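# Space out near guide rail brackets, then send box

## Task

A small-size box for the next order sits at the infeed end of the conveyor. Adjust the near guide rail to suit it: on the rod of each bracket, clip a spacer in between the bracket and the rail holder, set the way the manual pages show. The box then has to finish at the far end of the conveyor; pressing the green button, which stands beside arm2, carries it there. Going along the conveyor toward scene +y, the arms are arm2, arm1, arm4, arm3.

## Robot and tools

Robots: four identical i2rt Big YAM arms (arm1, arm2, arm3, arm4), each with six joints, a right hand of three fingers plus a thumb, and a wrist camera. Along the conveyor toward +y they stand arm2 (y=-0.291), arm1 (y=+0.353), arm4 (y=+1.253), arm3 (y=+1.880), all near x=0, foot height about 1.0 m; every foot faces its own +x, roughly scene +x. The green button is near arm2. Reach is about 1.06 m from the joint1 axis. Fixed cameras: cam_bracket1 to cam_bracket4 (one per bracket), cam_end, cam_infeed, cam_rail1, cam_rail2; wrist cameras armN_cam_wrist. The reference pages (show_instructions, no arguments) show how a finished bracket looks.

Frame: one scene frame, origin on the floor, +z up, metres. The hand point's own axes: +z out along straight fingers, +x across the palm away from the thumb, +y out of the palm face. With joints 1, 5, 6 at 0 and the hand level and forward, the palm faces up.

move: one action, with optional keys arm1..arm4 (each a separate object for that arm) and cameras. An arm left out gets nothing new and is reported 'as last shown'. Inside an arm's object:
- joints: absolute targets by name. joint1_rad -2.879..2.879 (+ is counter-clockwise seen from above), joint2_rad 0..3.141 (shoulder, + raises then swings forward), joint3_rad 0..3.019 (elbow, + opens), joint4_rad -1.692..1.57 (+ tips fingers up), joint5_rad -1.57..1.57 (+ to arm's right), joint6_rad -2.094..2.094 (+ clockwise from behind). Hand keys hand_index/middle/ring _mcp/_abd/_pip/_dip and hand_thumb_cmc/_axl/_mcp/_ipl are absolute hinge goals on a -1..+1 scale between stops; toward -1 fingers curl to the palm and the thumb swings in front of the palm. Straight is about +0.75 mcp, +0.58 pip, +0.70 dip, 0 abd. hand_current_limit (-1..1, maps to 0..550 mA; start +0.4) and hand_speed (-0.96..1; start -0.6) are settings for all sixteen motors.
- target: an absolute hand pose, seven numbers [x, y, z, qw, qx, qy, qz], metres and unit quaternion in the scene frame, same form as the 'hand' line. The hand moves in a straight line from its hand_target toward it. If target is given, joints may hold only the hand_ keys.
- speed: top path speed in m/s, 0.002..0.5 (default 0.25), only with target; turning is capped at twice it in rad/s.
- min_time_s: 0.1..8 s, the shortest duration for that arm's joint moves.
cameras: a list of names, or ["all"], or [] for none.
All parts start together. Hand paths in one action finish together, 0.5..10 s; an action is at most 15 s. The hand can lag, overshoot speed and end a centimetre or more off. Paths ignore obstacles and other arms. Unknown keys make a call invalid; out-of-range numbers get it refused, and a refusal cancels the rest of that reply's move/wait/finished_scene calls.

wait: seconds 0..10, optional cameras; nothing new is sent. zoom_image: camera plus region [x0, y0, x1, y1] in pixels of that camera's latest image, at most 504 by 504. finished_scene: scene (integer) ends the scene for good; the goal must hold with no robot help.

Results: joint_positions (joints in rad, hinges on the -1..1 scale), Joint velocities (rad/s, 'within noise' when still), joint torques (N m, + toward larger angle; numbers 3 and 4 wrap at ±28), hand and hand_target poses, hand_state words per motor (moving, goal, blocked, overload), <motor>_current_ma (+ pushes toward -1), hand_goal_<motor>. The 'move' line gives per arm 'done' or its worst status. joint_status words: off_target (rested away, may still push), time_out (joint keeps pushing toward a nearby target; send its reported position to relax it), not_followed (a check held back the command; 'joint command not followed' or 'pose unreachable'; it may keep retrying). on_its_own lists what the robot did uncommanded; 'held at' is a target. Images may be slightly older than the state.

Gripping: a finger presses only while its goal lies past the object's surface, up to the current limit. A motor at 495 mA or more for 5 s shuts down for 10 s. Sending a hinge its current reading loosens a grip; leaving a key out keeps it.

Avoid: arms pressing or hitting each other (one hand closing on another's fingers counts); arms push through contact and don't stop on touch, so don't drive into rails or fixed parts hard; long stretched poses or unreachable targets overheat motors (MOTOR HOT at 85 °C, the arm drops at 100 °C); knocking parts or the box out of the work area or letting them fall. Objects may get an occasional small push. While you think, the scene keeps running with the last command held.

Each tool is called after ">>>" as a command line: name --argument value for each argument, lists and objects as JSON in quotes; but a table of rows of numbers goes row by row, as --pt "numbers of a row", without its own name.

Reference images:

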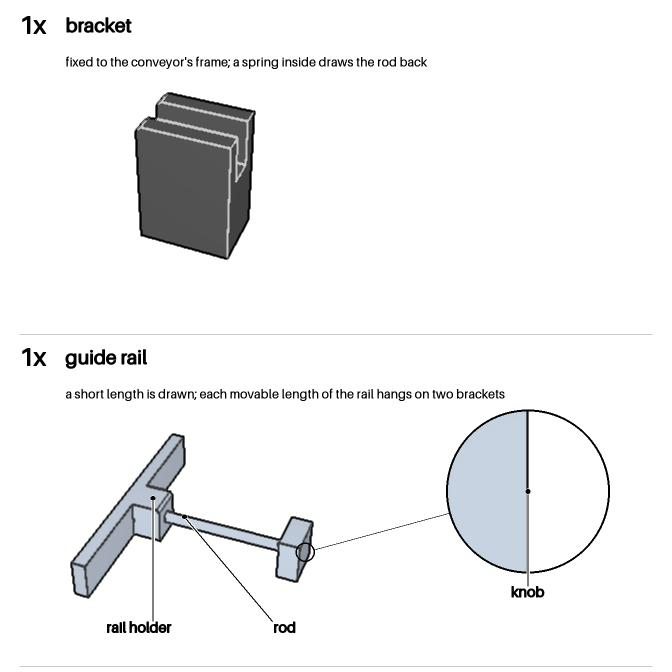

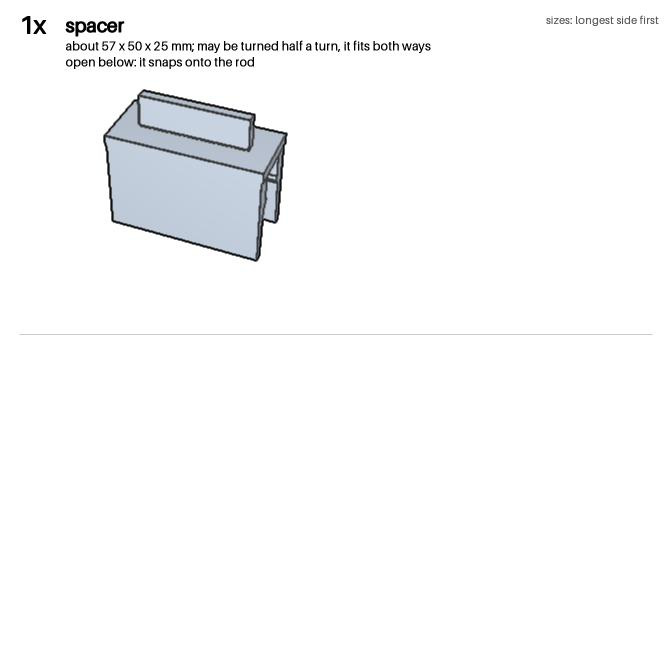

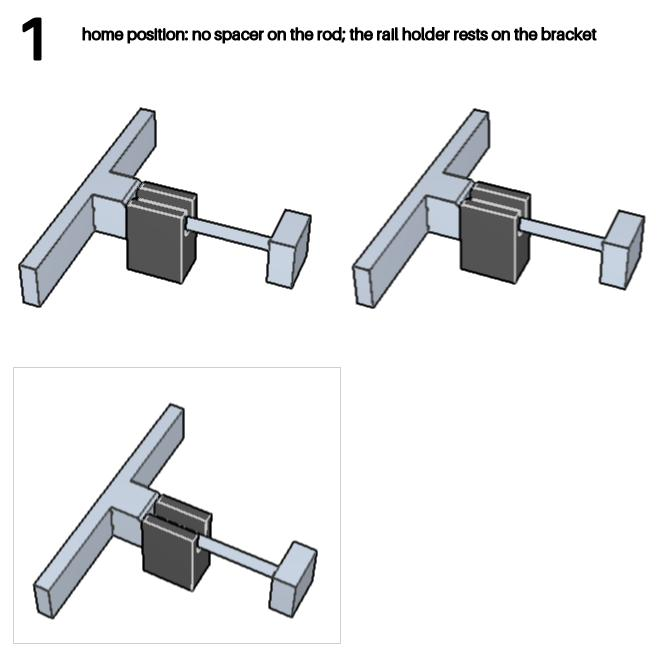

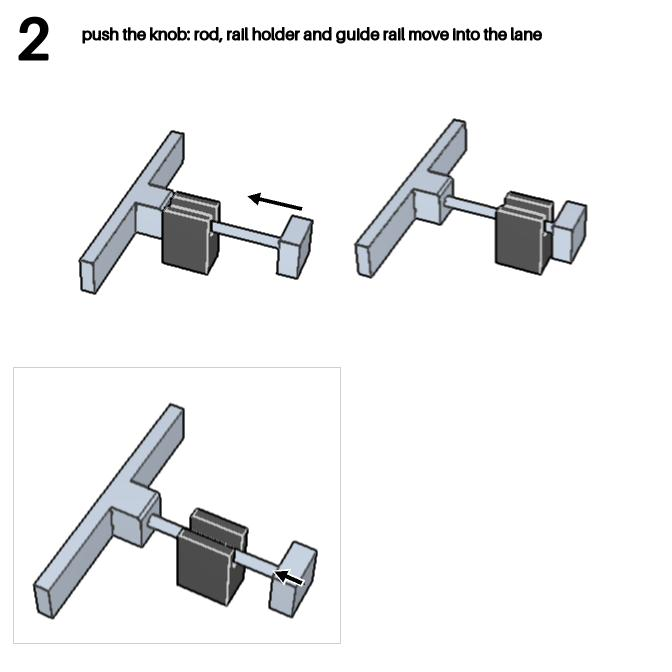

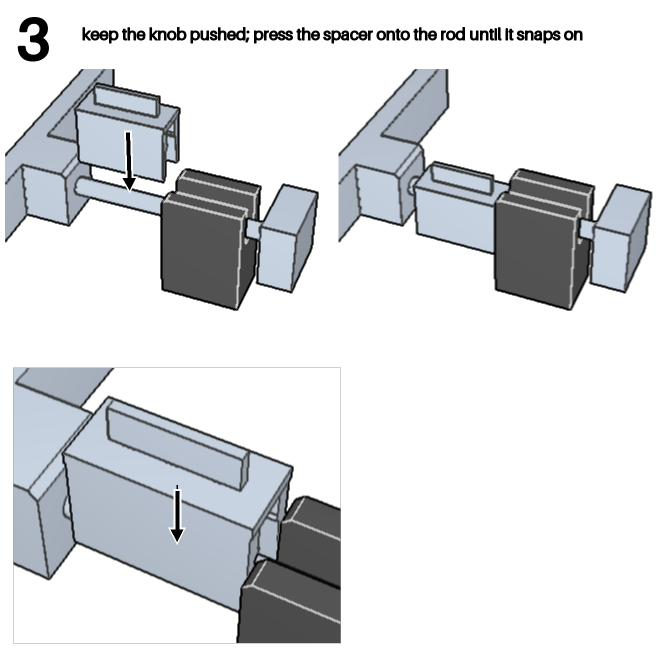

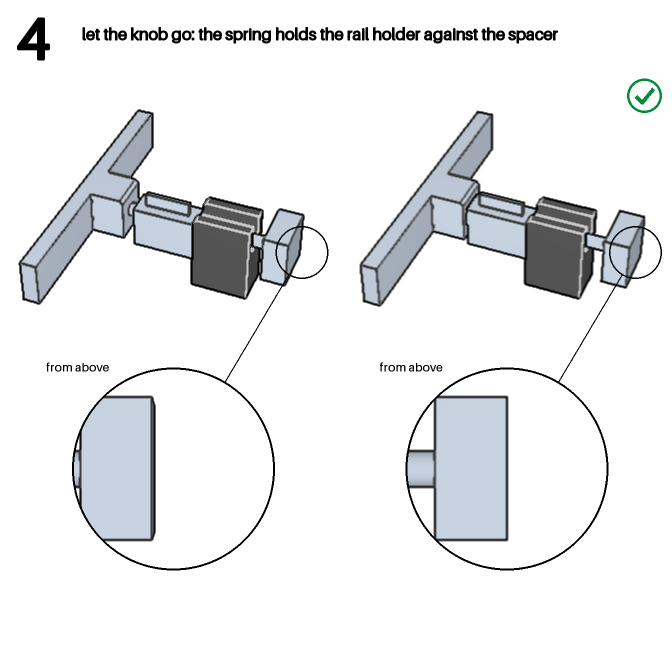

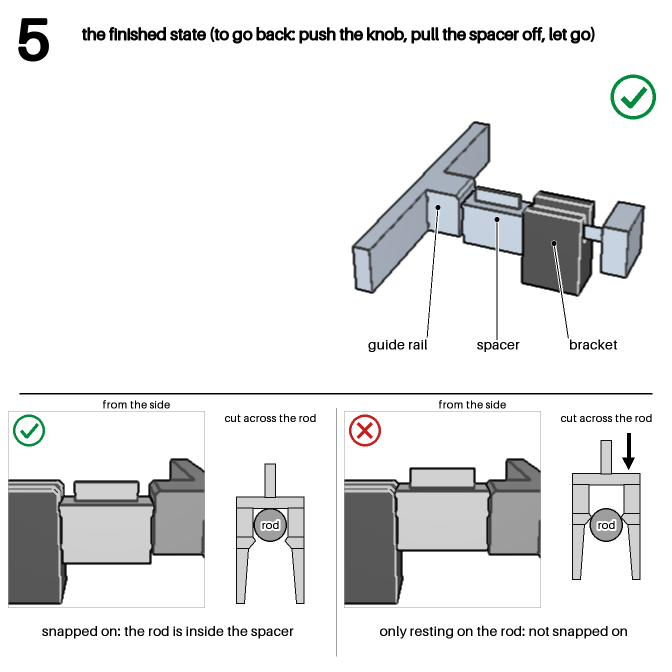

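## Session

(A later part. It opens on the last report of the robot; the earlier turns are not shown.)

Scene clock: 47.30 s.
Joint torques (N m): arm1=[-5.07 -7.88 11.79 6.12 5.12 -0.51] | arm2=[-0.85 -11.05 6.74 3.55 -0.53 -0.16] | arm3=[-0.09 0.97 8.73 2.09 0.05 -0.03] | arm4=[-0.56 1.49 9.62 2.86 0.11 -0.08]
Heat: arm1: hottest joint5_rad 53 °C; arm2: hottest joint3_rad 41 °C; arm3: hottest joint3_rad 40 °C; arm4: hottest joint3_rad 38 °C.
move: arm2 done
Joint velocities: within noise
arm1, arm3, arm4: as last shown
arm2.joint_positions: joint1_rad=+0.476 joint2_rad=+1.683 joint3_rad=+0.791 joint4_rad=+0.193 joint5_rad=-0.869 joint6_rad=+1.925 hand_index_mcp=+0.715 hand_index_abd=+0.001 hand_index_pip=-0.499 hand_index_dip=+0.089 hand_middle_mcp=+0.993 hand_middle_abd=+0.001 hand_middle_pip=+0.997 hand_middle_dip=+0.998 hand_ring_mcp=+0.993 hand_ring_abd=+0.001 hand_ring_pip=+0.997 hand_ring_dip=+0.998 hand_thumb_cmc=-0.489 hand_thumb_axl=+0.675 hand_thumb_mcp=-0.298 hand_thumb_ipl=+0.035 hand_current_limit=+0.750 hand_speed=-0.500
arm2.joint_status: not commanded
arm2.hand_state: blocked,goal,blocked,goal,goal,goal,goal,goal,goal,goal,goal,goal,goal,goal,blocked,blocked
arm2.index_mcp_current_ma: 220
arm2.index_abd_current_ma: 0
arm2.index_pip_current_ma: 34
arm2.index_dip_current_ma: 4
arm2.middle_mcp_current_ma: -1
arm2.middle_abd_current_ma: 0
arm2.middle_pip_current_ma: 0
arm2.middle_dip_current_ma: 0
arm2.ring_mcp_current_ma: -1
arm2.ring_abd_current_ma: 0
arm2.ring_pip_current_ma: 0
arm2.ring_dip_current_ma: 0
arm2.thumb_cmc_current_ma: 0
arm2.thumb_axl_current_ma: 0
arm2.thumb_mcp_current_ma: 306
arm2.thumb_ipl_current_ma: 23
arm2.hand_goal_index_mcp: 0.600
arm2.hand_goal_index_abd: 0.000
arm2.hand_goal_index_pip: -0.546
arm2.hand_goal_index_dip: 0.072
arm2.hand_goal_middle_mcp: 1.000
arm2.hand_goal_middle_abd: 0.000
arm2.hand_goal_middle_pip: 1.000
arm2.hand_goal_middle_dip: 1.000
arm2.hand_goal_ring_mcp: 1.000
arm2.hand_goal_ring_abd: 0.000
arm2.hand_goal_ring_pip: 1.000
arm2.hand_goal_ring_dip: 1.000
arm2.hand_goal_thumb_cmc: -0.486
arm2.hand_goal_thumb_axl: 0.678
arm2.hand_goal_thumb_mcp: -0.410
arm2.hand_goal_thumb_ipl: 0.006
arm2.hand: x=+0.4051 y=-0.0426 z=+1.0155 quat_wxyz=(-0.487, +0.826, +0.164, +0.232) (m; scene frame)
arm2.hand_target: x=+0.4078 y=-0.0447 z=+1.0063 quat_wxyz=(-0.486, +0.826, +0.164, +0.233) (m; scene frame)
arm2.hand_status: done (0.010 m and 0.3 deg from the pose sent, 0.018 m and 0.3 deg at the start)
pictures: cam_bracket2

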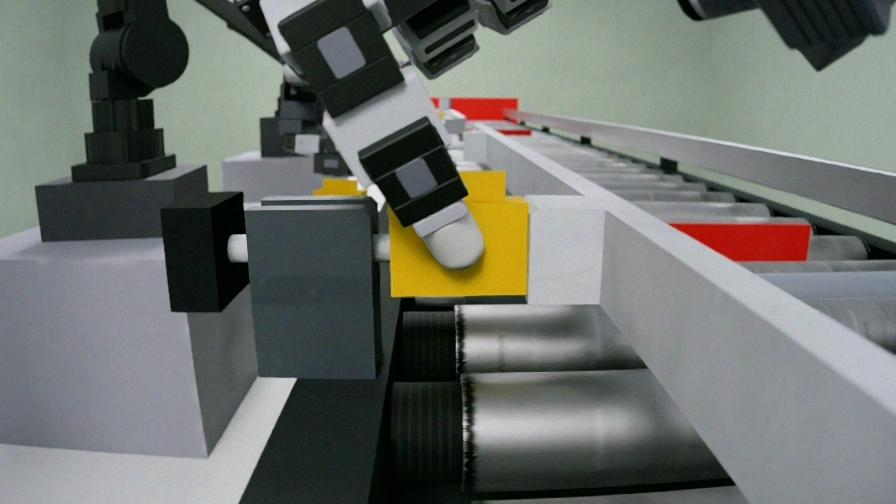

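>>> move --arm2 '{"target":[0.407,-0.0455,0.996,0.4857,-0.8263,-0.1637,-0.2334],"speed":0.04,"joints":{"hand_index_mcp":0.52,"hand_thumb_mcp":-0.52}}' --cameras '["cam_bracket2"]'

>>> zoom_image --camera "cam_bracket2" --region '[340, 120, 580, 320]'

Scene clock: 48.47 s.
Joint torques (N m): arm1=[-5.13 -7.82 11.79 6.15 5.12 -0.52] | arm2=[-1.61 -11.22 6.27 3.44 -0.38 -0.2] | arm3=[0.85 0.5 8.54 2 0.07 -0.03] | arm4=[-0.38 1.61 9.62 2.82 0.08 -0.09]
Heat: arm1: hottest joint5_rad 54 °C; arm2: hottest joint3_rad 41 °C; arm3: hottest joint3_rad 40 °C; arm4: hottest joint3_rad 38 °C.
move: arm2 off_target
Joint velocities: within noise
arm1, arm3, arm4: as last shown
arm1.middle_mcp_current_ma: -23
arm2.joint_positions: joint1_rad=+0.476 joint2_rad=+1.687 joint3_rad=+0.781 joint4_rad=+0.220 joint5_rad=-0.875 joint6_rad=+1.931 hand_index_mcp=+0.699 hand_index_abd=+0.001 hand_index_pip=-0.490 hand_index_dip=+0.089 hand_middle_mcp=+0.993 hand_middle_abd=+0.001 hand_middle_pip=+0.997 hand_middle_dip=+0.998 hand_ring_mcp=+0.993 hand_ring_abd=+0.001 hand_ring_pip=+0.997 hand_ring_dip=+0.998 hand_thumb_cmc=-0.491 hand_thumb_axl=+0.674 hand_thumb_mcp=-0.300 hand_thumb_ipl=+0.040 hand_current_limit=+0.750 hand_speed=-0.500
arm2.joint_status: hand_index_mcp off_target (ended at +0.699, target +0.520); hand_thumb_mcp off_target (ended at -0.300, target -0.520)
arm2.hand_state: blocked,goal,blocked,goal,goal,goal,goal,goal,goal,goal,goal,goal,goal,goal,blocked,blocked
arm2.index_mcp_current_ma: 481
arm2.index_abd_current_ma: 0
arm2.index_pip_current_ma: 47
arm2.index_dip_current_ma: 4
arm2.middle_mcp_current_ma: -1
arm2.middle_abd_current_ma: 0
arm2.middle_pip_current_ma: 0
arm2.middle_dip_current_ma: 0
arm2.ring_mcp_current_ma: -1
arm2.ring_abd_current_ma: 0
arm2.ring_pip_current_ma: 0
arm2.ring_dip_current_ma: 0
arm2.thumb_cmc_current_ma: 0
arm2.thumb_axl_current_ma: 0
arm2.thumb_mcp_current_ma: 481
arm2.thumb_ipl_current_ma: 31
arm2.hand_goal_index_mcp: 0.520
arm2.hand_goal_index_abd: 0.000
arm2.hand_goal_index_pip: -0.546
arm2.hand_goal_index_dip: 0.072
arm2.hand_goal_middle_mcp: 1.000
arm2.hand_goal_middle_abd: 0.000
arm2.hand_goal_middle_pip: 1.000
arm2.hand_goal_middle_dip: 1.000
arm2.hand_goal_ring_mcp: 1.000
arm2.hand_goal_ring_abd: 0.000
arm2.hand_goal_ring_pip: 1.000
arm2.hand_goal_ring_dip: 1.000
arm2.hand_goal_thumb_cmc: -0.486
arm2.hand_goal_thumb_axl: 0.678
arm2.hand_goal_thumb_mcp: -0.520
arm2.hand_goal_thumb_ipl: 0.006
arm2.hand: x=+0.4037 y=-0.0418 z=+1.0140 quat_wxyz=(-0.491, +0.823, +0.165, +0.235) (m; scene frame)
arm2.hand_target: x=+0.4062 y=-0.0459 z=+0.9966 quat_wxyz=(-0.486, +0.826, +0.164, +0.233) (m; scene frame)
arm2.hand_status: off_target (0.019 m and 0.8 deg from the pose sent, 0.020 m and 0.3 deg at the start)
pictures: cam_bracket2

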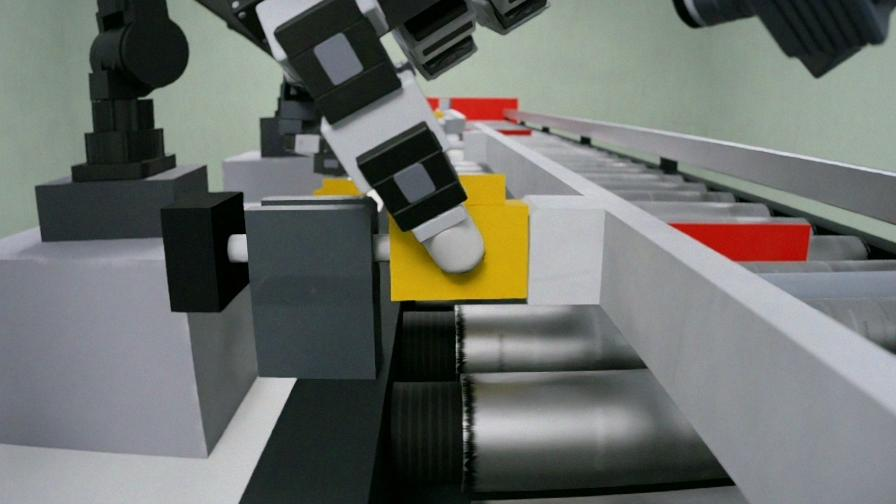

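Scaled by 2.100 from the camera's 896x504 image, which has a finer 1280x720 frame.

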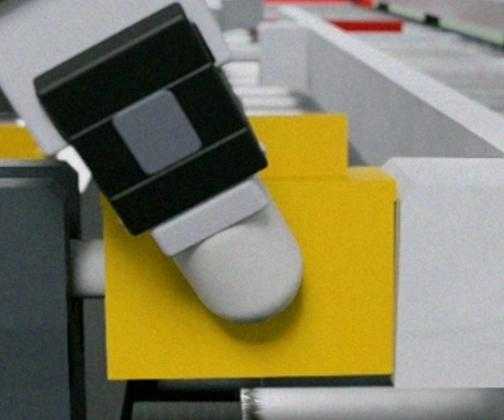

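>>> move --arm2 '{"target":[0.407,-0.0465,0.972,0.4857,-0.8263,-0.1637,-0.2334],"speed":0.06}' --cameras '["cam_bracket2"]'

>>> zoom_image --camera "cam_bracket2" --region '[340, 120, 580, 320]'

Scene clock: 49.50 s.
Joint torques (N m): arm1=[-5.13 -7.77 11.79 6.15 5.11 -0.52] | arm2=[-1.32 -9.58 5.94 3.25 -0.26 -0.17] | arm3=[0.21 1.14 8.7 2.07 0.05 -0.02] | arm4=[-0.56 1.38 9.62 2.84 0.1 -0.08]
Heat: arm1: hottest joint5_rad 54 °C; arm2: hottest joint3_rad 41 °C; arm3: hottest joint3_rad 40 °C; arm4: hottest joint3_rad 38 °C.
move: arm2 off_target
Joint velocities: within noise
arm1, arm3, arm4: as last shown
arm2.joint_positions: joint1_rad=+0.470 joint2_rad=+1.731 joint3_rad=+0.775 joint4_rad=+0.299 joint5_rad=-0.879 joint6_rad=+1.933 hand_index_mcp=+0.699 hand_index_abd=+0.001 hand_index_pip=-0.490 hand_index_dip=+0.082 hand_middle_mcp=+0.993 hand_middle_abd=+0.001 hand_middle_pip=+0.997 hand_middle_dip=+0.998 hand_ring_mcp=+0.993 hand_ring_abd=+0.001 hand_ring_pip=+0.997 hand_ring_dip=+0.998 hand_thumb_cmc=-0.488 hand_thumb_axl=+0.676 hand_thumb_mcp=-0.300 hand_thumb_ipl=+0.040 hand_current_limit=+0.750 hand_speed=-0.500
arm2.joint_status: not commanded
arm2.hand_state: blocked,goal,blocked,goal,goal,goal,goal,goal,goal,goal,goal,goal,goal,goal,blocked,blocked
arm2.index_mcp_current_ma: 481
arm2.index_abd_current_ma: 0
arm2.index_pip_current_ma: 47
arm2.index_dip_current_ma: 2
arm2.middle_mcp_current_ma: -1
arm2.middle_abd_current_ma: 0
arm2.middle_pip_current_ma: 0
arm2.middle_dip_current_ma: 0
arm2.ring_mcp_current_ma: -1
arm2.ring_abd_current_ma: 0
arm2.ring_pip_current_ma: 0
arm2.ring_dip_current_ma: 0
arm2.thumb_cmc_current_ma: 0
arm2.thumb_axl_current_ma: 0
arm2.thumb_mcp_current_ma: 481
arm2.thumb_ipl_current_ma: 31
arm2.hand_goal_index_mcp: 0.520
arm2.hand_goal_index_abd: 0.000
arm2.hand_goal_index_pip: -0.546
arm2.hand_goal_index_dip: 0.072
arm2.hand_goal_middle_mcp: 1.000
arm2.hand_goal_middle_abd: 0.000
arm2.hand_goal_middle_pip: 1.000
arm2.hand_goal_middle_dip: 1.000
arm2.hand_goal_ring_mcp: 1.000
arm2.hand_goal_ring_abd: 0.000
arm2.hand_goal_ring_pip: 1.000
arm2.hand_goal_ring_dip: 1.000
arm2.hand_goal_thumb_cmc: -0.486
arm2.hand_goal_thumb_axl: 0.678
arm2.hand_goal_thumb_mcp: -0.520
arm2.hand_goal_thumb_ipl: 0.006
arm2.hand: x=+0.4101 y=-0.0422 z=+1.0016 quat_wxyz=(-0.493, +0.817, +0.168, +0.246) (m; scene frame)
arm2.hand_target: x=+0.4054 y=-0.0472 z=+0.9733 quat_wxyz=(-0.486, +0.826, +0.164, +0.233) (m; scene frame)
arm2.hand_status: off_target (0.030 m and 2.1 deg from the pose sent, 0.042 m and 0.8 deg at the start)
pictures: cam_bracket2

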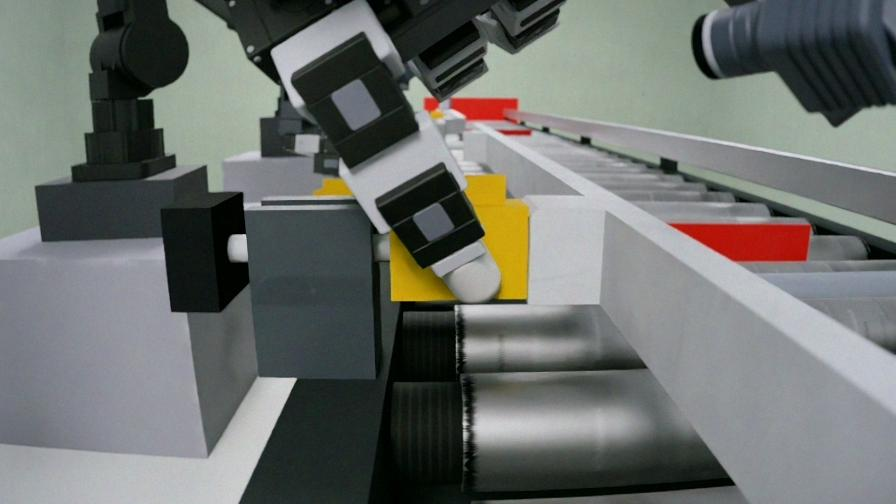

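Scaled by 2.100 from the camera's 896x504 image, which has a finer 1280x720 frame.

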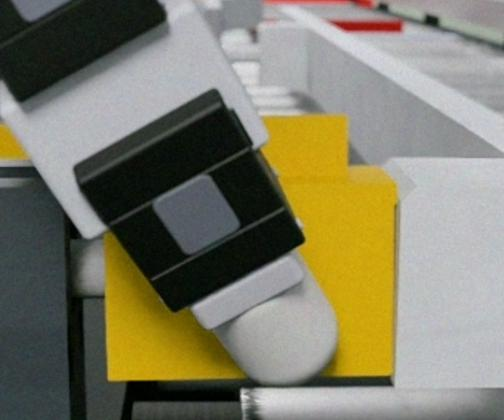

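>>> move --arm2 '{"target":[0.409,-0.0445,1.003,0.4857,-0.8263,-0.1637,-0.2334],"speed":0.05,"joints":{"hand_speed":-0.85,"hand_index_mcp":0.93,"hand_thumb_mcp":-0.12}}' --cameras '["cam_bracket2","arm2_cam_wrist"]'

>>> zoom_image --camera "cam_bracket2" --region '[340, 120, 580, 320]'

Scene clock: 50.83 s.
Joint torques (N m): arm1=[-5.07 -7.71 11.78 6.16 5.12 -0.52] | arm2=[-1.26 -14.33 7.41 1.92 -0.48 -0.02] | arm3=[0.38 0.91 8.61 2.04 0.02 0.01] | arm4=[-0.5 1.49 9.62 2.85 0.09 -0.09]
Heat: arm1: hottest joint5_rad 55 °C; arm2: hottest joint3_rad 41 °C; arm3: hottest joint3_rad 41 °C; arm4: hottest joint3_rad 38 °C.
move: arm2 off_target
Joint velocities: within noise
arm1: as last shown
arm2.joint_positions: joint1_rad=+0.470 joint2_rad=+1.731 joint3_rad=+0.775 joint4_rad=+0.233 joint5_rad=-0.872 joint6_rad=+1.924 hand_index_mcp=+0.915 hand_index_abd=+0.001 hand_index_pip=-0.543 hand_index_dip=+0.075 hand_middle_mcp=+0.993 hand_middle_abd=+0.001 hand_middle_pip=+0.997 hand_middle_dip=+0.998 hand_ring_mcp=+0.993 hand_ring_abd=+0.001 hand_ring_pip=+0.997 hand_ring_dip=+0.998 hand_thumb_cmc=-0.485 hand_thumb_axl=+0.677 hand_thumb_mcp=-0.122 hand_thumb_ipl=+0.009 hand_current_limit=+0.750 hand_speed=-0.850
arm2.joint_status: all done
arm2.hand_state: goal,goal,goal,goal,goal,goal,goal,goal,goal,goal,goal,goal,goal,goal,goal,goal
arm2.index_mcp_current_ma: -4
arm2.index_abd_current_ma: 0
arm2.index_pip_current_ma: 0
arm2.index_dip_current_ma: 0
arm2.middle_mcp_current_ma: -1
arm2.middle_abd_current_ma: 0
arm2.middle_pip_current_ma: 0
arm2.middle_dip_current_ma: 0
arm2.ring_mcp_current_ma: -1
arm2.ring_abd_current_ma: 0
arm2.ring_pip_current_ma: 0
arm2.ring_dip_current_ma: 0
arm2.thumb_cmc_current_ma: 0
arm2.thumb_axl_current_ma: 0
arm2.thumb_mcp_current_ma: 0
arm2.thumb_ipl_current_ma: 0
arm2.hand_goal_index_mcp: 0.930
arm2.hand_goal_index_abd: 0.000
arm2.hand_goal_index_pip: -0.546
arm2.hand_goal_index_dip: 0.072
arm2.hand_goal_middle_mcp: 1.000
arm2.hand_goal_middle_abd: 0.000
arm2.hand_goal_middle_pip: 1.000
arm2.hand_goal_middle_dip: 1.000
arm2.hand_goal_ring_mcp: 1.000
arm2.hand_goal_ring_abd: 0.000
arm2.hand_goal_ring_pip: 1.000
arm2.hand_goal_ring_dip: 1.000
arm2.hand_goal_thumb_cmc: -0.486
arm2.hand_goal_thumb_axl: 0.678
arm2.hand_goal_thumb_mcp: -0.120
arm2.hand_goal_thumb_ipl: 0.006
arm2.hand: x=+0.3994 y=-0.0471 z=+0.9915 quat_wxyz=(-0.487, +0.830, +0.158, +0.222) (m; scene frame)
arm2.hand_target: x=+0.4088 y=-0.0446 z=+1.0030 quat_wxyz=(-0.486, +0.826, +0.163, +0.233) (m; scene frame)
arm2.hand_status: off_target (0.015 m and 1.5 deg from the pose sent, 0.003 m and 2.1 deg at the start)
arm3.joint_positions: joint1_rad=-0.066 joint2_rad=+0.623 joint3_rad=+1.407 joint4_rad=-1.267 joint5_rad=-0.036 joint6_rad=+1.128 hand_index_mcp=+0.754 hand_index_abd=+0.001 hand_index_pip=+0.577 hand_index_dip=+0.696 hand_middle_mcp=+0.754 hand_middle_abd=+0.001 hand_middle_pip=+0.577 hand_middle_dip=+0.696 hand_ring_mcp=+0.754 hand_ring_abd=+0.001 hand_ring_pip=+0.577 hand_ring_dip=+0.696 hand_thumb_cmc=+0.714 hand_thumb_axl=+0.677 hand_thumb_mcp=+0.226 hand_thumb_ipl=+0.168 hand_current_limit=+0.400 hand_speed=-0.600
arm3.joint_status: not commanded
arm3.hand_state: goal,goal,goal,goal,goal,goal,goal,goal,goal,goal,goal,goal,goal,goal,goal,goal
arm3.index_mcp_current_ma: 0
arm3.index_abd_current_ma: 0
arm3.index_pip_current_ma: 1
arm3.index_dip_current_ma: 0
arm3.middle_mcp_current_ma: 0
arm3.middle_abd_current_ma: 1
arm3.middle_pip_current_ma: 1
arm3.middle_dip_current_ma: 0
arm3.ring_mcp_current_ma: 0
arm3.ring_abd_current_ma: 0
arm3.ring_pip_current_ma: 1
arm3.ring_dip_current_ma: 0
arm3.thumb_cmc_current_ma: 0
arm3.thumb_axl_current_ma: -1
arm3.thumb_mcp_current_ma: 0
arm3.thumb_ipl_current_ma: 0
arm3.hand_goal_index_mcp: 0.754
arm3.hand_goal_index_abd: 0.000
arm3.hand_goal_index_pip: 0.576
arm3.hand_goal_index_dip: 0.696
arm3.hand_goal_middle_mcp: 0.754
arm3.hand_goal_middle_abd: 0.000
arm3.hand_goal_middle_pip: 0.576
arm3.hand_goal_middle_dip: 0.696
arm3.hand_goal_ring_mcp: 0.754
arm3.hand_goal_ring_abd: 0.000
arm3.hand_goal_ring_pip: 0.576
arm3.hand_goal_ring_dip: 0.696
arm3.hand_goal_thumb_cmc: 0.714
arm3.hand_goal_thumb_axl: 0.678
arm3.hand_goal_thumb_mcp: 0.226
arm3.hand_goal_thumb_ipl: 0.168
arm3.hand: x=+0.1674 y=+1.7468 z=+1.5789 quat_wxyz=(+0.148, +0.846, +0.109, +0.500) (m; scene frame)
arm3.hand_target: x=+0.1644 y=+1.7474 z=+1.5900 quat_wxyz=(+0.152, +0.840, +0.109, +0.510) (m; scene frame)
arm3.hand_status: not commanded
arm4.joint_positions: joint1_rad=+0.036 joint2_rad=+0.636 joint3_rad=+1.438 joint4_rad=-1.159 joint5_rad=-0.065 joint6_rad=+1.072 hand_index_mcp=+0.755 hand_index_abd=+0.001 hand_index_pip=+0.577 hand_index_dip=+0.696 hand_middle_mcp=+0.755 hand_middle_abd=+0.001 hand_middle_pip=+0.577 hand_middle_dip=+0.696 hand_ring_mcp=+0.755 hand_ring_abd=+0.001 hand_ring_pip=+0.577 hand_ring_dip=+0.696 hand_thumb_cmc=+0.715 hand_thumb_axl=+0.677 hand_thumb_mcp=+0.226 hand_thumb_ipl=+0.168 hand_current_limit=+0.400 hand_speed=-0.600
arm4.joint_status: not commanded
arm4.hand_state: goal,goal,goal,goal,goal,goal,goal,goal,goal,goal,goal,goal,goal,goal,goal,goal
arm4.index_mcp_current_ma: 2
arm4.index_abd_current_ma: 1
arm4.index_pip_current_ma: 1
arm4.index_dip_current_ma: 0
arm4.middle_mcp_current_ma: 2
arm4.middle_abd_current_ma: 0
arm4.middle_pip_current_ma: 1
arm4.middle_dip_current_ma: 0
arm4.ring_mcp_current_ma: 2
arm4.ring_abd_current_ma: 1
arm4.ring_pip_current_ma: 1
arm4.ring_dip_current_ma: 0
arm4.thumb_cmc_current_ma: 2
arm4.thumb_axl_current_ma: -1
arm4.thumb_mcp_current_ma: 0
arm4.thumb_ipl_current_ma: 0
arm4.hand_goal_index_mcp: 0.754
arm4.hand_goal_index_abd: 0.000
arm4.hand_goal_index_pip: 0.576
arm4.hand_goal_index_dip: 0.696
arm4.hand_goal_middle_mcp: 0.754
arm4.hand_goal_middle_abd: 0.000
arm4.hand_goal_middle_pip: 0.576
arm4.hand_goal_middle_dip: 0.696
arm4.hand_goal_ring_mcp: 0.754
arm4.hand_goal_ring_abd: 0.000
arm4.hand_goal_ring_pip: 0.576
arm4.hand_goal_ring_dip: 0.696
arm4.hand_goal_thumb_cmc: 0.714
arm4.hand_goal_thumb_axl: 0.678
arm4.hand_goal_thumb_mcp: 0.226
arm4.hand_goal_thumb_ipl: 0.168
arm4.hand: x=+0.3151 y=+1.2167 z=+1.6294 quat_wxyz=(+0.081, +0.779, +0.272, +0.559) (m; scene frame)
arm4.hand_target: x=+0.3107 y=+1.2162 z=+1.6444 quat_wxyz=(+0.084, +0.770, +0.270, +0.572) (m; scene frame)
arm4.hand_status: not commanded
pictures: arm2_cam_wrist, cam_bracket2
camera_calibration:
arm2_cam_wrist: T_world_to_cam=[[-0.371137, -0.407192, -0.834537, 0.982106], [-0.742431, -0.409669, 0.530063, -0.301683], [-0.557721, 0.816312, -0.150269, 0.533361], [0, 0, 0, 1]] pos_world=[0.437984, -0.159074, 1.05966]

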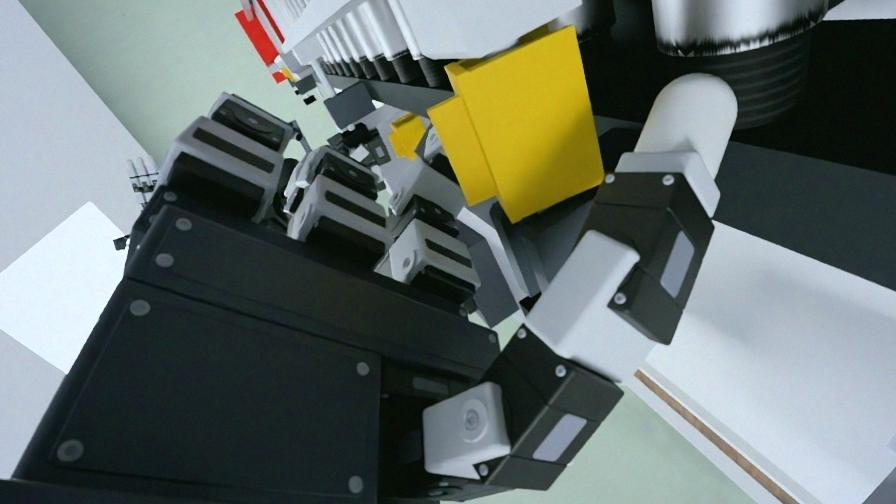

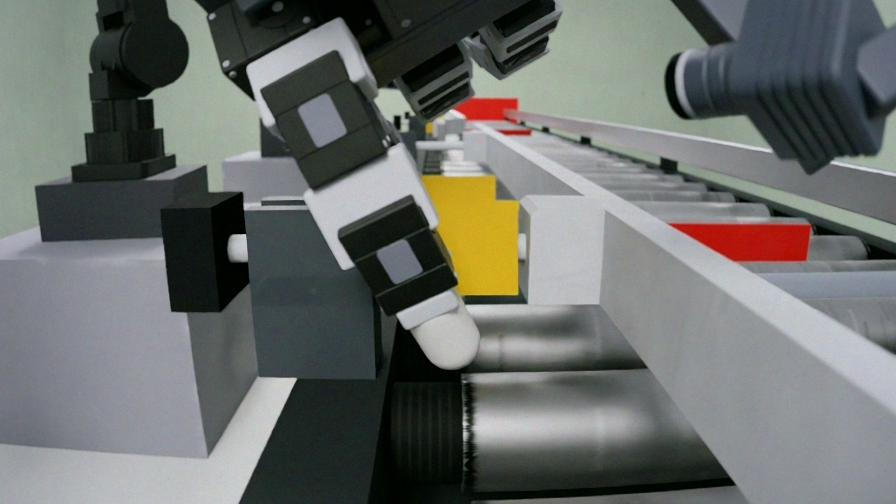

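Scaled by 2.100 from the camera's 896x504 image, which has a finer 1280x720 frame.

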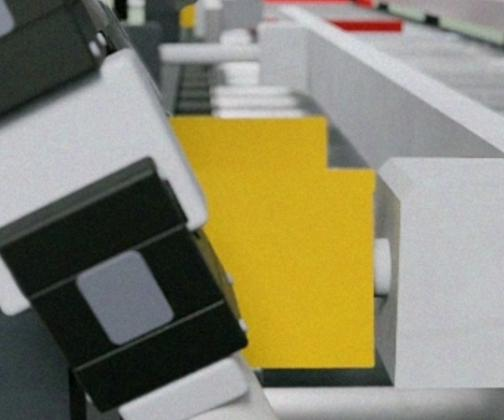

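>>> move --arm2 '{"target": [0.410, -0.0445, 1.14, 0.4857, -0.8263, -0.1637, -0.2334], "speed": 0.06}' --cameras '["cam_bracket2"]'

>>> move --arm2 '{"target": [0.39, -0.0445, 1.27, 0.4857, -0.8263, -0.1637, -0.2334], "speed": 0.2}' --cameras '["cam_bracket2", "cam_rail1"]'

Scene clock: 54.23 s.
Joint torques (N m): arm1=[-5.07 -7.82 11.79 6.12 5.12 -0.51] | arm2=[-0.26 -12.75 11.23 1.87 -0.53 -0.02] | arm3=[1.14 0.79 8.65 2.15 0.01 -0.02] | arm4=[-0.56 1.67 9.61 2.89 0.1 -0.09]
Heat: arm1: hottest joint5_rad 57 °C; arm2: hottest joint3_rad 42 °C; arm3: hottest joint3_rad 41 °C; arm4: hottest joint3_rad 38 °C.
move: arm2 off_target
Joint velocities: within noise
arm1, arm3, arm4: as last shown
arm2.joint_positions: joint1_rad=+0.470 joint2_rad=+1.451 joint3_rad=+0.892 joint4_rad=-0.179 joint5_rad=-0.872 joint6_rad=+1.924 hand_index_mcp=+0.915 hand_index_abd=+0.001 hand_index_pip=-0.543 hand_index_dip=+0.075 hand_middle_mcp=+0.993 hand_middle_abd=+0.001 hand_middle_pip=+0.997 hand_middle_dip=+0.998 hand_ring_mcp=+0.993 hand_ring_abd=+0.001 hand_ring_pip=+0.997 hand_ring_dip=+0.998 hand_thumb_cmc=-0.485 hand_thumb_axl=+0.677 hand_thumb_mcp=-0.122 hand_thumb_ipl=+0.009 hand_current_limit=+0.750 hand_speed=-0.850
arm2.joint_status: not commanded
arm2.hand_state: goal,goal,goal,goal,goal,goal,goal,goal,goal,goal,goal,goal,goal,goal,goal,goal
arm2.index_mcp_current_ma: -4
arm2.index_abd_current_ma: 0
arm2.index_pip_current_ma: 0
arm2.index_dip_current_ma: 0
arm2.middle_mcp_current_ma: -1
arm2.middle_abd_current_ma: 0
arm2.middle_pip_current_ma: 0
arm2.middle_dip_current_ma: 0
arm2.ring_mcp_current_ma: -1
arm2.ring_abd_current_ma: 0
arm2.ring_pip_current_ma: 0
arm2.ring_dip_current_ma: 0
arm2.thumb_cmc_current_ma: 0
arm2.thumb_axl_current_ma: 0
arm2.thumb_mcp_current_ma: 0
arm2.thumb_ipl_current_ma: 0
arm2.hand_goal_index_mcp: 0.930
arm2.hand_goal_index_abd: 0.000
arm2.hand_goal_index_pip: -0.546
arm2.hand_goal_index_dip: 0.072
arm2.hand_goal_middle_mcp: 1.000
arm2.hand_goal_middle_abd: 0.000
arm2.hand_goal_middle_pip: 1.000
arm2.hand_goal_middle_dip: 1.000
arm2.hand_goal_ring_mcp: 1.000
arm2.hand_goal_ring_abd: 0.000
arm2.hand_goal_ring_pip: 1.000
arm2.hand_goal_ring_dip: 1.000
arm2.hand_goal_thumb_cmc: -0.486
arm2.hand_goal_thumb_axl: 0.678
arm2.hand_goal_thumb_mcp: -0.120
arm2.hand_goal_thumb_ipl: 0.006
arm2.hand: x=+0.3959 y=-0.0486 z=+1.1198 quat_wxyz=(-0.485, +0.833, +0.155, +0.216) (m; scene frame)
arm2.hand_target: x=+0.4094 y=-0.0449 z=+1.1403 quat_wxyz=(-0.486, +0.826, +0.163, +0.234) (m; scene frame)
arm2.hand_status: off_target (0.025 m and 2.3 deg from the pose sent, 0.149 m and 1.5 deg at the start)
pictures: cam_bracket2

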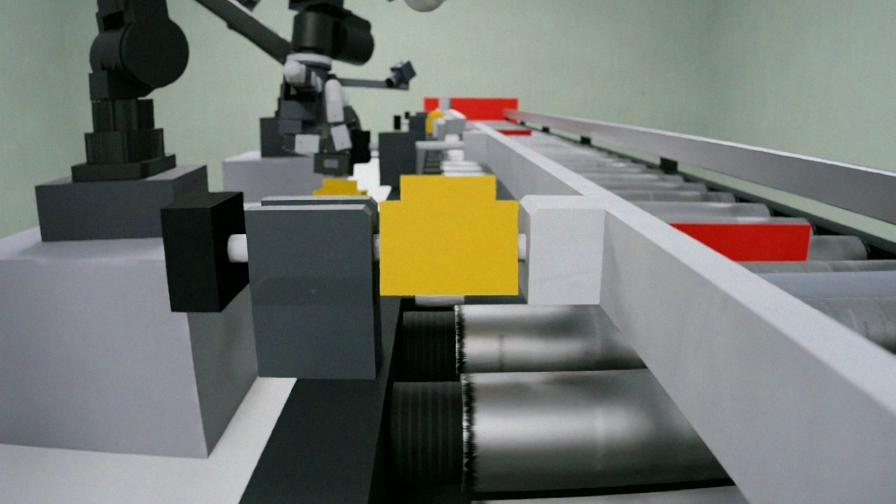

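Scene clock: 55.57 s.
Joint torques (N m): arm1=[-4.95 -7.71 11.81 6.13 5.12 -0.52] | arm2=[0.56 -10.81 12.21 1.96 -0.45 0.07] | arm3=[0.67 0.85 8.64 2.11 -0.01 -0.06] | arm4=[-0.44 1.44 9.61 2.88 0.1 -0.1]
Heat: arm1: hottest joint5_rad 57 °C; arm2: hottest joint3_rad 42 °C; arm3: hottest joint3_rad 41 °C; arm4: hottest joint3_rad 38 °C.
move: arm2 off_target
Joint velocities: within noise
arm1, arm3, arm4: as last shown
arm2.joint_positions: joint1_rad=+0.477 joint2_rad=+1.273 joint3_rad=+1.089 joint4_rad=-0.532 joint5_rad=-0.861 joint6_rad=+1.926 hand_index_mcp=+0.916 hand_index_abd=+0.001 hand_index_pip=-0.543 hand_index_dip=+0.075 hand_middle_mcp=+0.993 hand_middle_abd=+0.001 hand_middle_pip=+0.997 hand_middle_dip=+0.998 hand_ring_mcp=+0.993 hand_ring_abd=+0.001 hand_ring_pip=+0.997 hand_ring_dip=+0.998 hand_thumb_cmc=-0.485 hand_thumb_axl=+0.677 hand_thumb_mcp=-0.121 hand_thumb_ipl=+0.008 hand_current_limit=+0.750 hand_speed=-0.850
arm2.joint_status: not commanded
arm2.hand_state: goal,goal,goal,goal,goal,goal,goal,goal,goal,goal,goal,goal,goal,goal,goal,goal
arm2.index_mcp_current_ma: -4
arm2.index_abd_current_ma: 0
arm2.index_pip_current_ma: 0
arm2.index_dip_current_ma: 0
arm2.middle_mcp_current_ma: -1
arm2.middle_abd_current_ma: 0
arm2.middle_pip_current_ma: 0
arm2.middle_dip_current_ma: 0
arm2.ring_mcp_current_ma: -1
arm2.ring_abd_current_ma: 0
arm2.ring_pip_current_ma: 0
arm2.ring_dip_current_ma: 0
arm2.thumb_cmc_current_ma: 0
arm2.thumb_axl_current_ma: 0
arm2.thumb_mcp_current_ma: 0
arm2.thumb_ipl_current_ma: 0
arm2.hand_goal_index_mcp: 0.930
arm2.hand_goal_index_abd: 0.000
arm2.hand_goal_index_pip: -0.546
arm2.hand_goal_index_dip: 0.072
arm2.hand_goal_middle_mcp: 1.000
arm2.hand_goal_middle_abd: 0.000
arm2.hand_goal_middle_pip: 1.000
arm2.hand_goal_middle_dip: 1.000
arm2.hand_goal_ring_mcp: 1.000
arm2.hand_goal_ring_abd: 0.000
arm2.hand_goal_ring_pip: 1.000
arm2.hand_goal_ring_dip: 1.000
arm2.hand_goal_thumb_cmc: -0.486
arm2.hand_goal_thumb_axl: 0.678
arm2.hand_goal_thumb_mcp: -0.120
arm2.hand_goal_thumb_ipl: 0.006
arm2.hand: x=+0.3842 y=-0.0505 z=+1.2529 quat_wxyz=(-0.484, +0.830, +0.159, +0.226) (m; scene frame)
arm2.hand_target: x=+0.3896 y=-0.0446 z=+1.2701 quat_wxyz=(-0.486, +0.826, +0.164, +0.234) (m; scene frame)
arm2.hand_status: off_target (0.019 m and 1.1 deg from the pose sent, 0.151 m and 2.3 deg at the start)
pictures: cam_bracket2, cam_rail1

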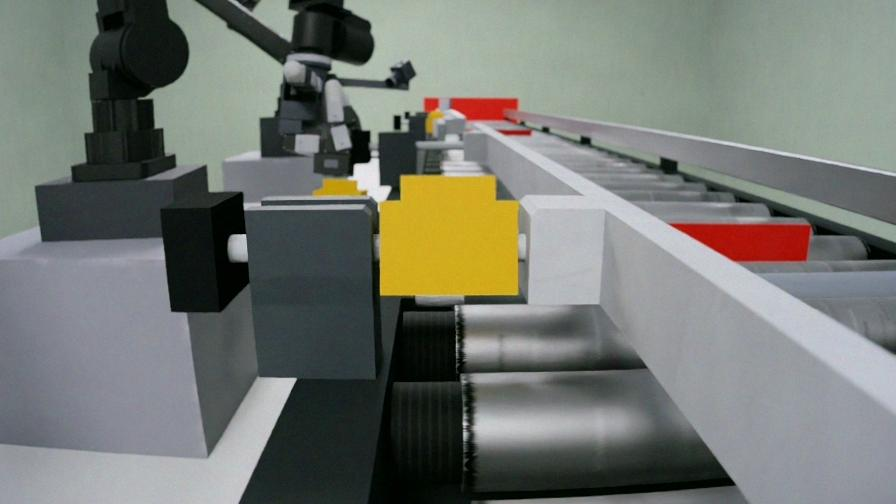

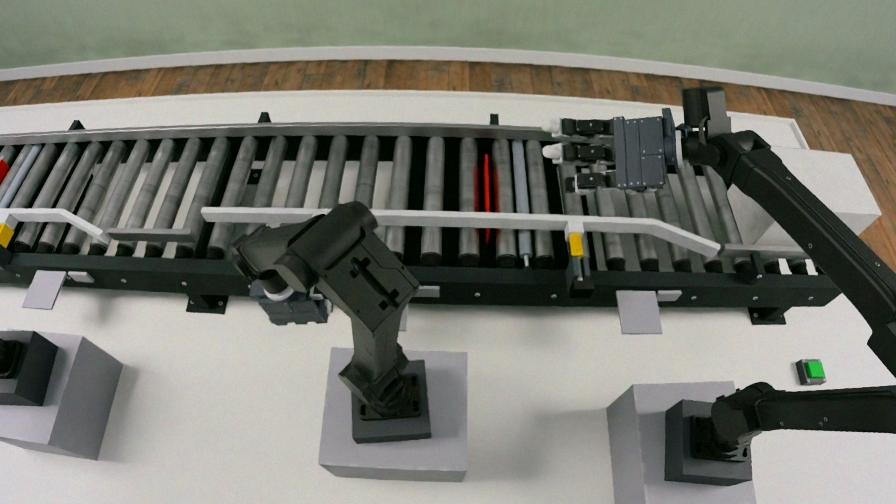

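>>> move --arm2 '{"joints": {"joint1_rad": 0.57, "joint2_rad": 1.33, "joint3_rad": 1.33, "joint4_rad": -0.95, "joint5_rad": -0.43, "joint6_rad": 1.2, "hand_speed": -0.5, "hand_current_limit": 0.6, "hand_index_mcp": -1, "hand_index_pip": -0.08, "hand_index_dip": 0.696, "hand_middle_mcp": -1, "hand_middle_pip": -0.08, "hand_middle_dip": 0.696, "hand_ring_mcp": -0.479, "hand_ring_pip": -1, "hand_ring_dip": 0.84, "hand_thumb_cmc": 0.714, "hand_thumb_mcp": 0.226, "hand_thumb_ipl": 0.168}, "min_time_s": 2}' --cameras '["cam_rail1"]'

>>> move --arm2 '{"joints": {"joint1_rad": 0.662, "joint2_rad": 1.60, "joint3_rad": 1.40, "joint4_rad": -1.353, "joint5_rad": 0, "joint6_rad": 0.51}, "min_time_s": 2}' --cameras '["cam_bracket2", "cam_rail1"]'

Scene clock: 59.20 s.
Joint torques (N m): arm1=[-5.07 -7.77 11.78 6.15 5.11 -0.51] | arm2=[-0.32 -9.47 12.92 1.63 0.03 -0.2] | arm3=[1.38 0.73 8.69 2.24 -0.02 -0.05] | arm4=[-0.44 1.32 9.61 2.86 0.1 -0.08]
Heat: arm1: hottest joint5_rad 59 °C; arm2: hottest joint3_rad 42 °C; arm3: hottest joint3_rad 41 °C; arm4: hottest joint3_rad 38 °C.
move: arm2 done
Joint velocities: within noise
arm1.joint_positions: joint1_rad=+0.767 joint2_rad=+1.397 joint3_rad=+0.629 joint4_rad=-0.924 joint5_rad=+0.030 joint6_rad=+0.878 hand_index_mcp=-0.495 hand_index_abd=-0.049 hand_index_pip=-0.996 hand_index_dip=+0.838 hand_middle_mcp=-0.489 hand_middle_abd=+0.017 hand_middle_pip=-0.995 hand_middle_dip=+0.838 hand_ring_mcp=-0.468 hand_ring_abd=+0.001 hand_ring_pip=-0.998 hand_ring_dip=+0.837 hand_thumb_cmc=+0.715 hand_thumb_axl=+0.677 hand_thumb_mcp=+0.223 hand_thumb_ipl=+0.168 hand_current_limit=+0.750 hand_speed=-0.500
arm1.joint_status: not commanded
arm1.hand_state: goal,blocked,goal,goal,goal,goal,goal,goal,goal,goal,goal,goal,goal,goal,goal,goal
arm1.index_mcp_current_ma: -41
arm1.index_abd_current_ma: -123
arm1.index_pip_current_ma: 5
arm1.index_dip_current_ma: -3
arm1.middle_mcp_current_ma: -23
arm1.middle_abd_current_ma: 32
arm1.middle_pip_current_ma: 8
arm1.middle_dip_current_ma: -3
arm1.ring_mcp_current_ma: 21
arm1.ring_abd_current_ma: 1
arm1.ring_pip_current_ma: 2
arm1.ring_dip_current_ma: -4
arm1.thumb_cmc_current_ma: 1
arm1.thumb_axl_current_ma: -1
arm1.thumb_mcp_current_ma: -5
arm1.thumb_ipl_current_ma: 0
arm1.hand_goal_index_mcp: -0.478
arm1.hand_goal_index_abd: 0.000
arm1.hand_goal_index_pip: -1.000
arm1.hand_goal_index_dip: 0.840
arm1.hand_goal_middle_mcp: -0.478
arm1.hand_goal_middle_abd: 0.000
arm1.hand_goal_middle_pip: -1.000
arm1.hand_goal_middle_dip: 0.840
arm1.hand_goal_ring_mcp: -0.478
arm1.hand_goal_ring_abd: 0.000
arm1.hand_goal_ring_pip: -1.000
arm1.hand_goal_ring_dip: 0.840
arm1.hand_goal_thumb_cmc: 0.714
arm1.hand_goal_thumb_axl: 0.678
arm1.hand_goal_thumb_mcp: 0.226
arm1.hand_goal_thumb_ipl: 0.168
arm1.hand: x=+0.2849 y=+0.5346 z=+0.9821 quat_wxyz=(+0.021, +0.703, +0.709, -0.059) (m; scene frame)
arm1.hand_target: x=+0.3595 y=+0.5633 z=+1.0229 quat_wxyz=(+0.067, +0.710, +0.699, +0.056) (m; scene frame)
arm1.hand_status: not commanded
arm2.joint_positions: joint1_rad=+0.561 joint2_rad=+1.305 joint3_rad=+1.285 joint4_rad=-0.941 joint5_rad=-0.433 joint6_rad=+1.209 hand_index_mcp=-0.985 hand_index_abd=+0.001 hand_index_pip=-0.081 hand_index_dip=+0.693 hand_middle_mcp=-0.986 hand_middle_abd=+0.001 hand_middle_pip=-0.075 hand_middle_dip=+0.698 hand_ring_mcp=-0.466 hand_ring_abd=+0.001 hand_ring_pip=-0.997 hand_ring_dip=+0.842 hand_thumb_cmc=+0.708 hand_thumb_axl=+0.677 hand_thumb_mcp=+0.220 hand_thumb_ipl=+0.166 hand_current_limit=+0.600 hand_speed=-0.500
arm2.joint_status: all done
arm2.hand_state: goal,goal,goal,goal,goal,goal,goal,goal,goal,goal,goal,goal,goal,goal,goal,goal
arm2.index_mcp_current_ma: 4
arm2.index_abd_current_ma: 0
arm2.index_pip_current_ma: 0
arm2.index_dip_current_ma: 0
arm2.middle_mcp_current_ma: 4
arm2.middle_abd_current_ma: 0
arm2.middle_pip_current_ma: 0
arm2.middle_dip_current_ma: 0
arm2.ring_mcp_current_ma: 2
arm2.ring_abd_current_ma: 0
arm2.ring_pip_current_ma: 0
arm2.ring_dip_current_ma: 0
arm2.thumb_cmc_current_ma: -1
arm2.thumb_axl_current_ma: 0
arm2.thumb_mcp_current_ma: -1
arm2.thumb_ipl_current_ma: 0
arm2.hand_goal_index_mcp: -1.000
arm2.hand_goal_index_abd: 0.000
arm2.hand_goal_index_pip: -0.080
arm2.hand_goal_index_dip: 0.696
arm2.hand_goal_middle_mcp: -1.000
arm2.hand_goal_middle_abd: 0.000
arm2.hand_goal_middle_pip: -0.080
arm2.hand_goal_middle_dip: 0.696
arm2.hand_goal_ring_mcp: -0.478
arm2.hand_goal_ring_abd: 0.000
arm2.hand_goal_ring_pip: -1.000
arm2.hand_goal_ring_dip: 0.840
arm2.hand_goal_thumb_cmc: 0.714
arm2.hand_goal_thumb_axl: 0.678
arm2.hand_goal_thumb_mcp: 0.226
arm2.hand_goal_thumb_ipl: 0.168
arm2.hand: x=+0.4271 y=-0.0853 z=+1.2983 quat_wxyz=(-0.213, +0.840, +0.410, +0.285) (m; scene frame)
arm2.hand_target: x=+0.4373 y=-0.0766 z=+1.3090 quat_wxyz=(-0.211, +0.835, +0.417, +0.291) (m; scene frame)
arm2.hand_status: not commanded
arm3, arm4: as last shown
pictures: cam_rail1

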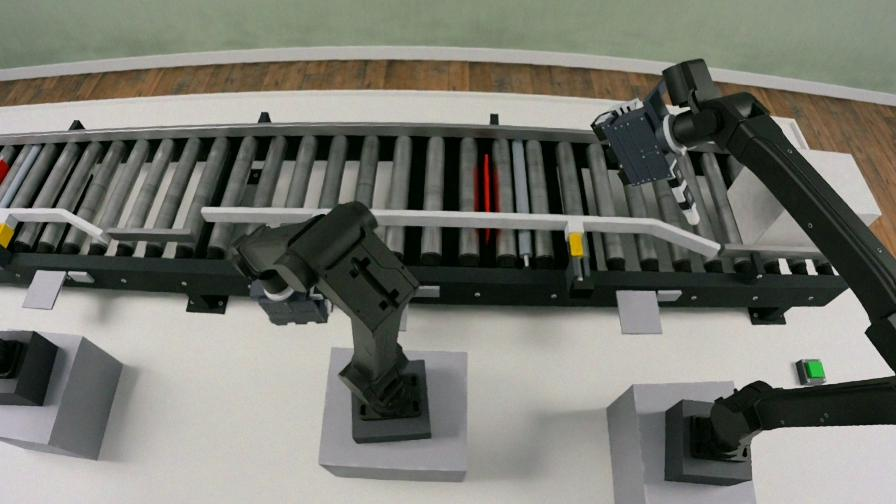

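Scene clock: 61.83 s.
Joint torques (N m): arm1=[-5.01 -7.77 11.78 6.13 5.11 -0.52] | arm2=[0.32 -12.57 11.4 0.29 0.28 -0.06] | arm3=[0.79 1.03 8.47 2.22 -0.01 0] | arm4=[-0.62 1.44 9.61 2.86 0.1 -0.09]
Heat: arm1: hottest joint5_rad 60 °C; arm2: hottest joint3_rad 43 °C; arm3: hottest joint3_rad 41 °C; arm4: hottest joint3_rad 38 °C.
move: arm2 done
Joint velocities: within noise
arm1, arm3, arm4: as last shown
arm2.joint_positions: joint1_rad=+0.654 joint2_rad=+1.577 joint3_rad=+1.359 joint4_rad=-1.345 joint5_rad=-0.003 joint6_rad=+0.520 hand_index_mcp=-0.985 hand_index_abd=+0.001 hand_index_pip=-0.081 hand_index_dip=+0.693 hand_middle_mcp=-0.986 hand_middle_abd=+0.001 hand_middle_pip=-0.076 hand_middle_dip=+0.698 hand_ring_mcp=-0.466 hand_ring_abd=+0.001 hand_ring_pip=-0.998 hand_ring_dip=+0.842 hand_thumb_cmc=+0.713 hand_thumb_axl=+0.677 hand_thumb_mcp=+0.220 hand_thumb_ipl=+0.166 hand_current_limit=+0.600 hand_speed=-0.500
arm2.joint_status: all done
arm2.hand_state: goal,goal,goal,goal,goal,goal,goal,goal,goal,goal,goal,goal,goal,goal,goal,goal
arm2.index_mcp_current_ma: 4
arm2.index_abd_current_ma: 0
arm2.index_pip_current_ma: 0
arm2.index_dip_current_ma: 0
arm2.middle_mcp_current_ma: 3
arm2.middle_abd_current_ma: 0
arm2.middle_pip_current_ma: 0
arm2.middle_dip_current_ma: 0
arm2.ring_mcp_current_ma: 2
arm2.ring_abd_current_ma: 0
arm2.ring_pip_current_ma: 0
arm2.ring_dip_current_ma: 0
arm2.thumb_cmc_current_ma: 0
arm2.thumb_axl_current_ma: 0
arm2.thumb_mcp_current_ma: -1
arm2.thumb_ipl_current_ma: 0
arm2.hand_goal_index_mcp: -1.000
arm2.hand_goal_index_abd: 0.000
arm2.hand_goal_index_pip: -0.080
arm2.hand_goal_index_dip: 0.696
arm2.hand_goal_middle_mcp: -1.000
arm2.hand_goal_middle_abd: 0.000
arm2.hand_goal_middle_pip: -0.080
arm2.hand_goal_middle_dip: 0.696
arm2.hand_goal_ring_mcp: -0.478
arm2.hand_goal_ring_abd: 0.000
arm2.hand_goal_ring_pip: -1.000
arm2.hand_goal_ring_dip: 0.840
arm2.hand_goal_thumb_cmc: 0.714
arm2.hand_goal_thumb_axl: 0.678
arm2.hand_goal_thumb_mcp: 0.226
arm2.hand_goal_thumb_ipl: 0.168
arm2.hand: x=+0.4307 y=-0.0896 z=+1.1857 quat_wxyz=(-0.002, +0.713, +0.701, +0.001) (m; scene frame)
arm2.hand_target: x=+0.4407 y=-0.0793 z=+1.1917 quat_wxyz=(+0.000, +0.707, +0.707, +0.006) (m; scene frame)
arm2.hand_status: not commanded
pictures: cam_bracket2, cam_rail1

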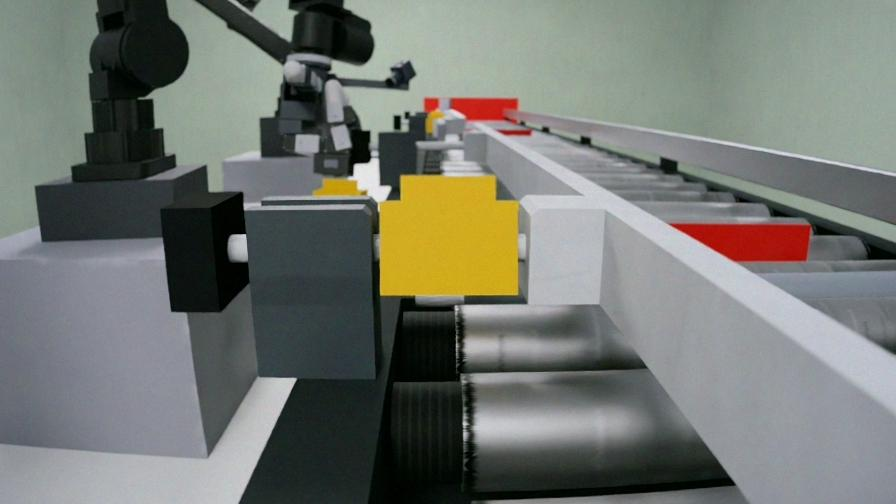

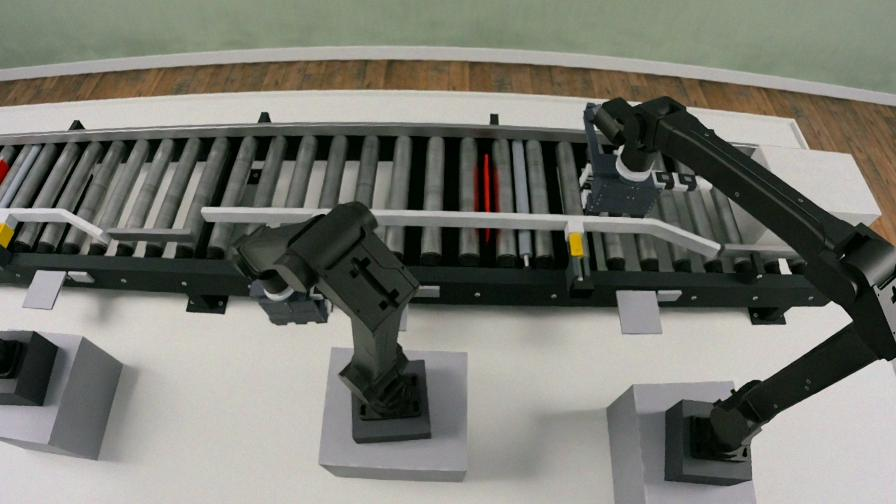

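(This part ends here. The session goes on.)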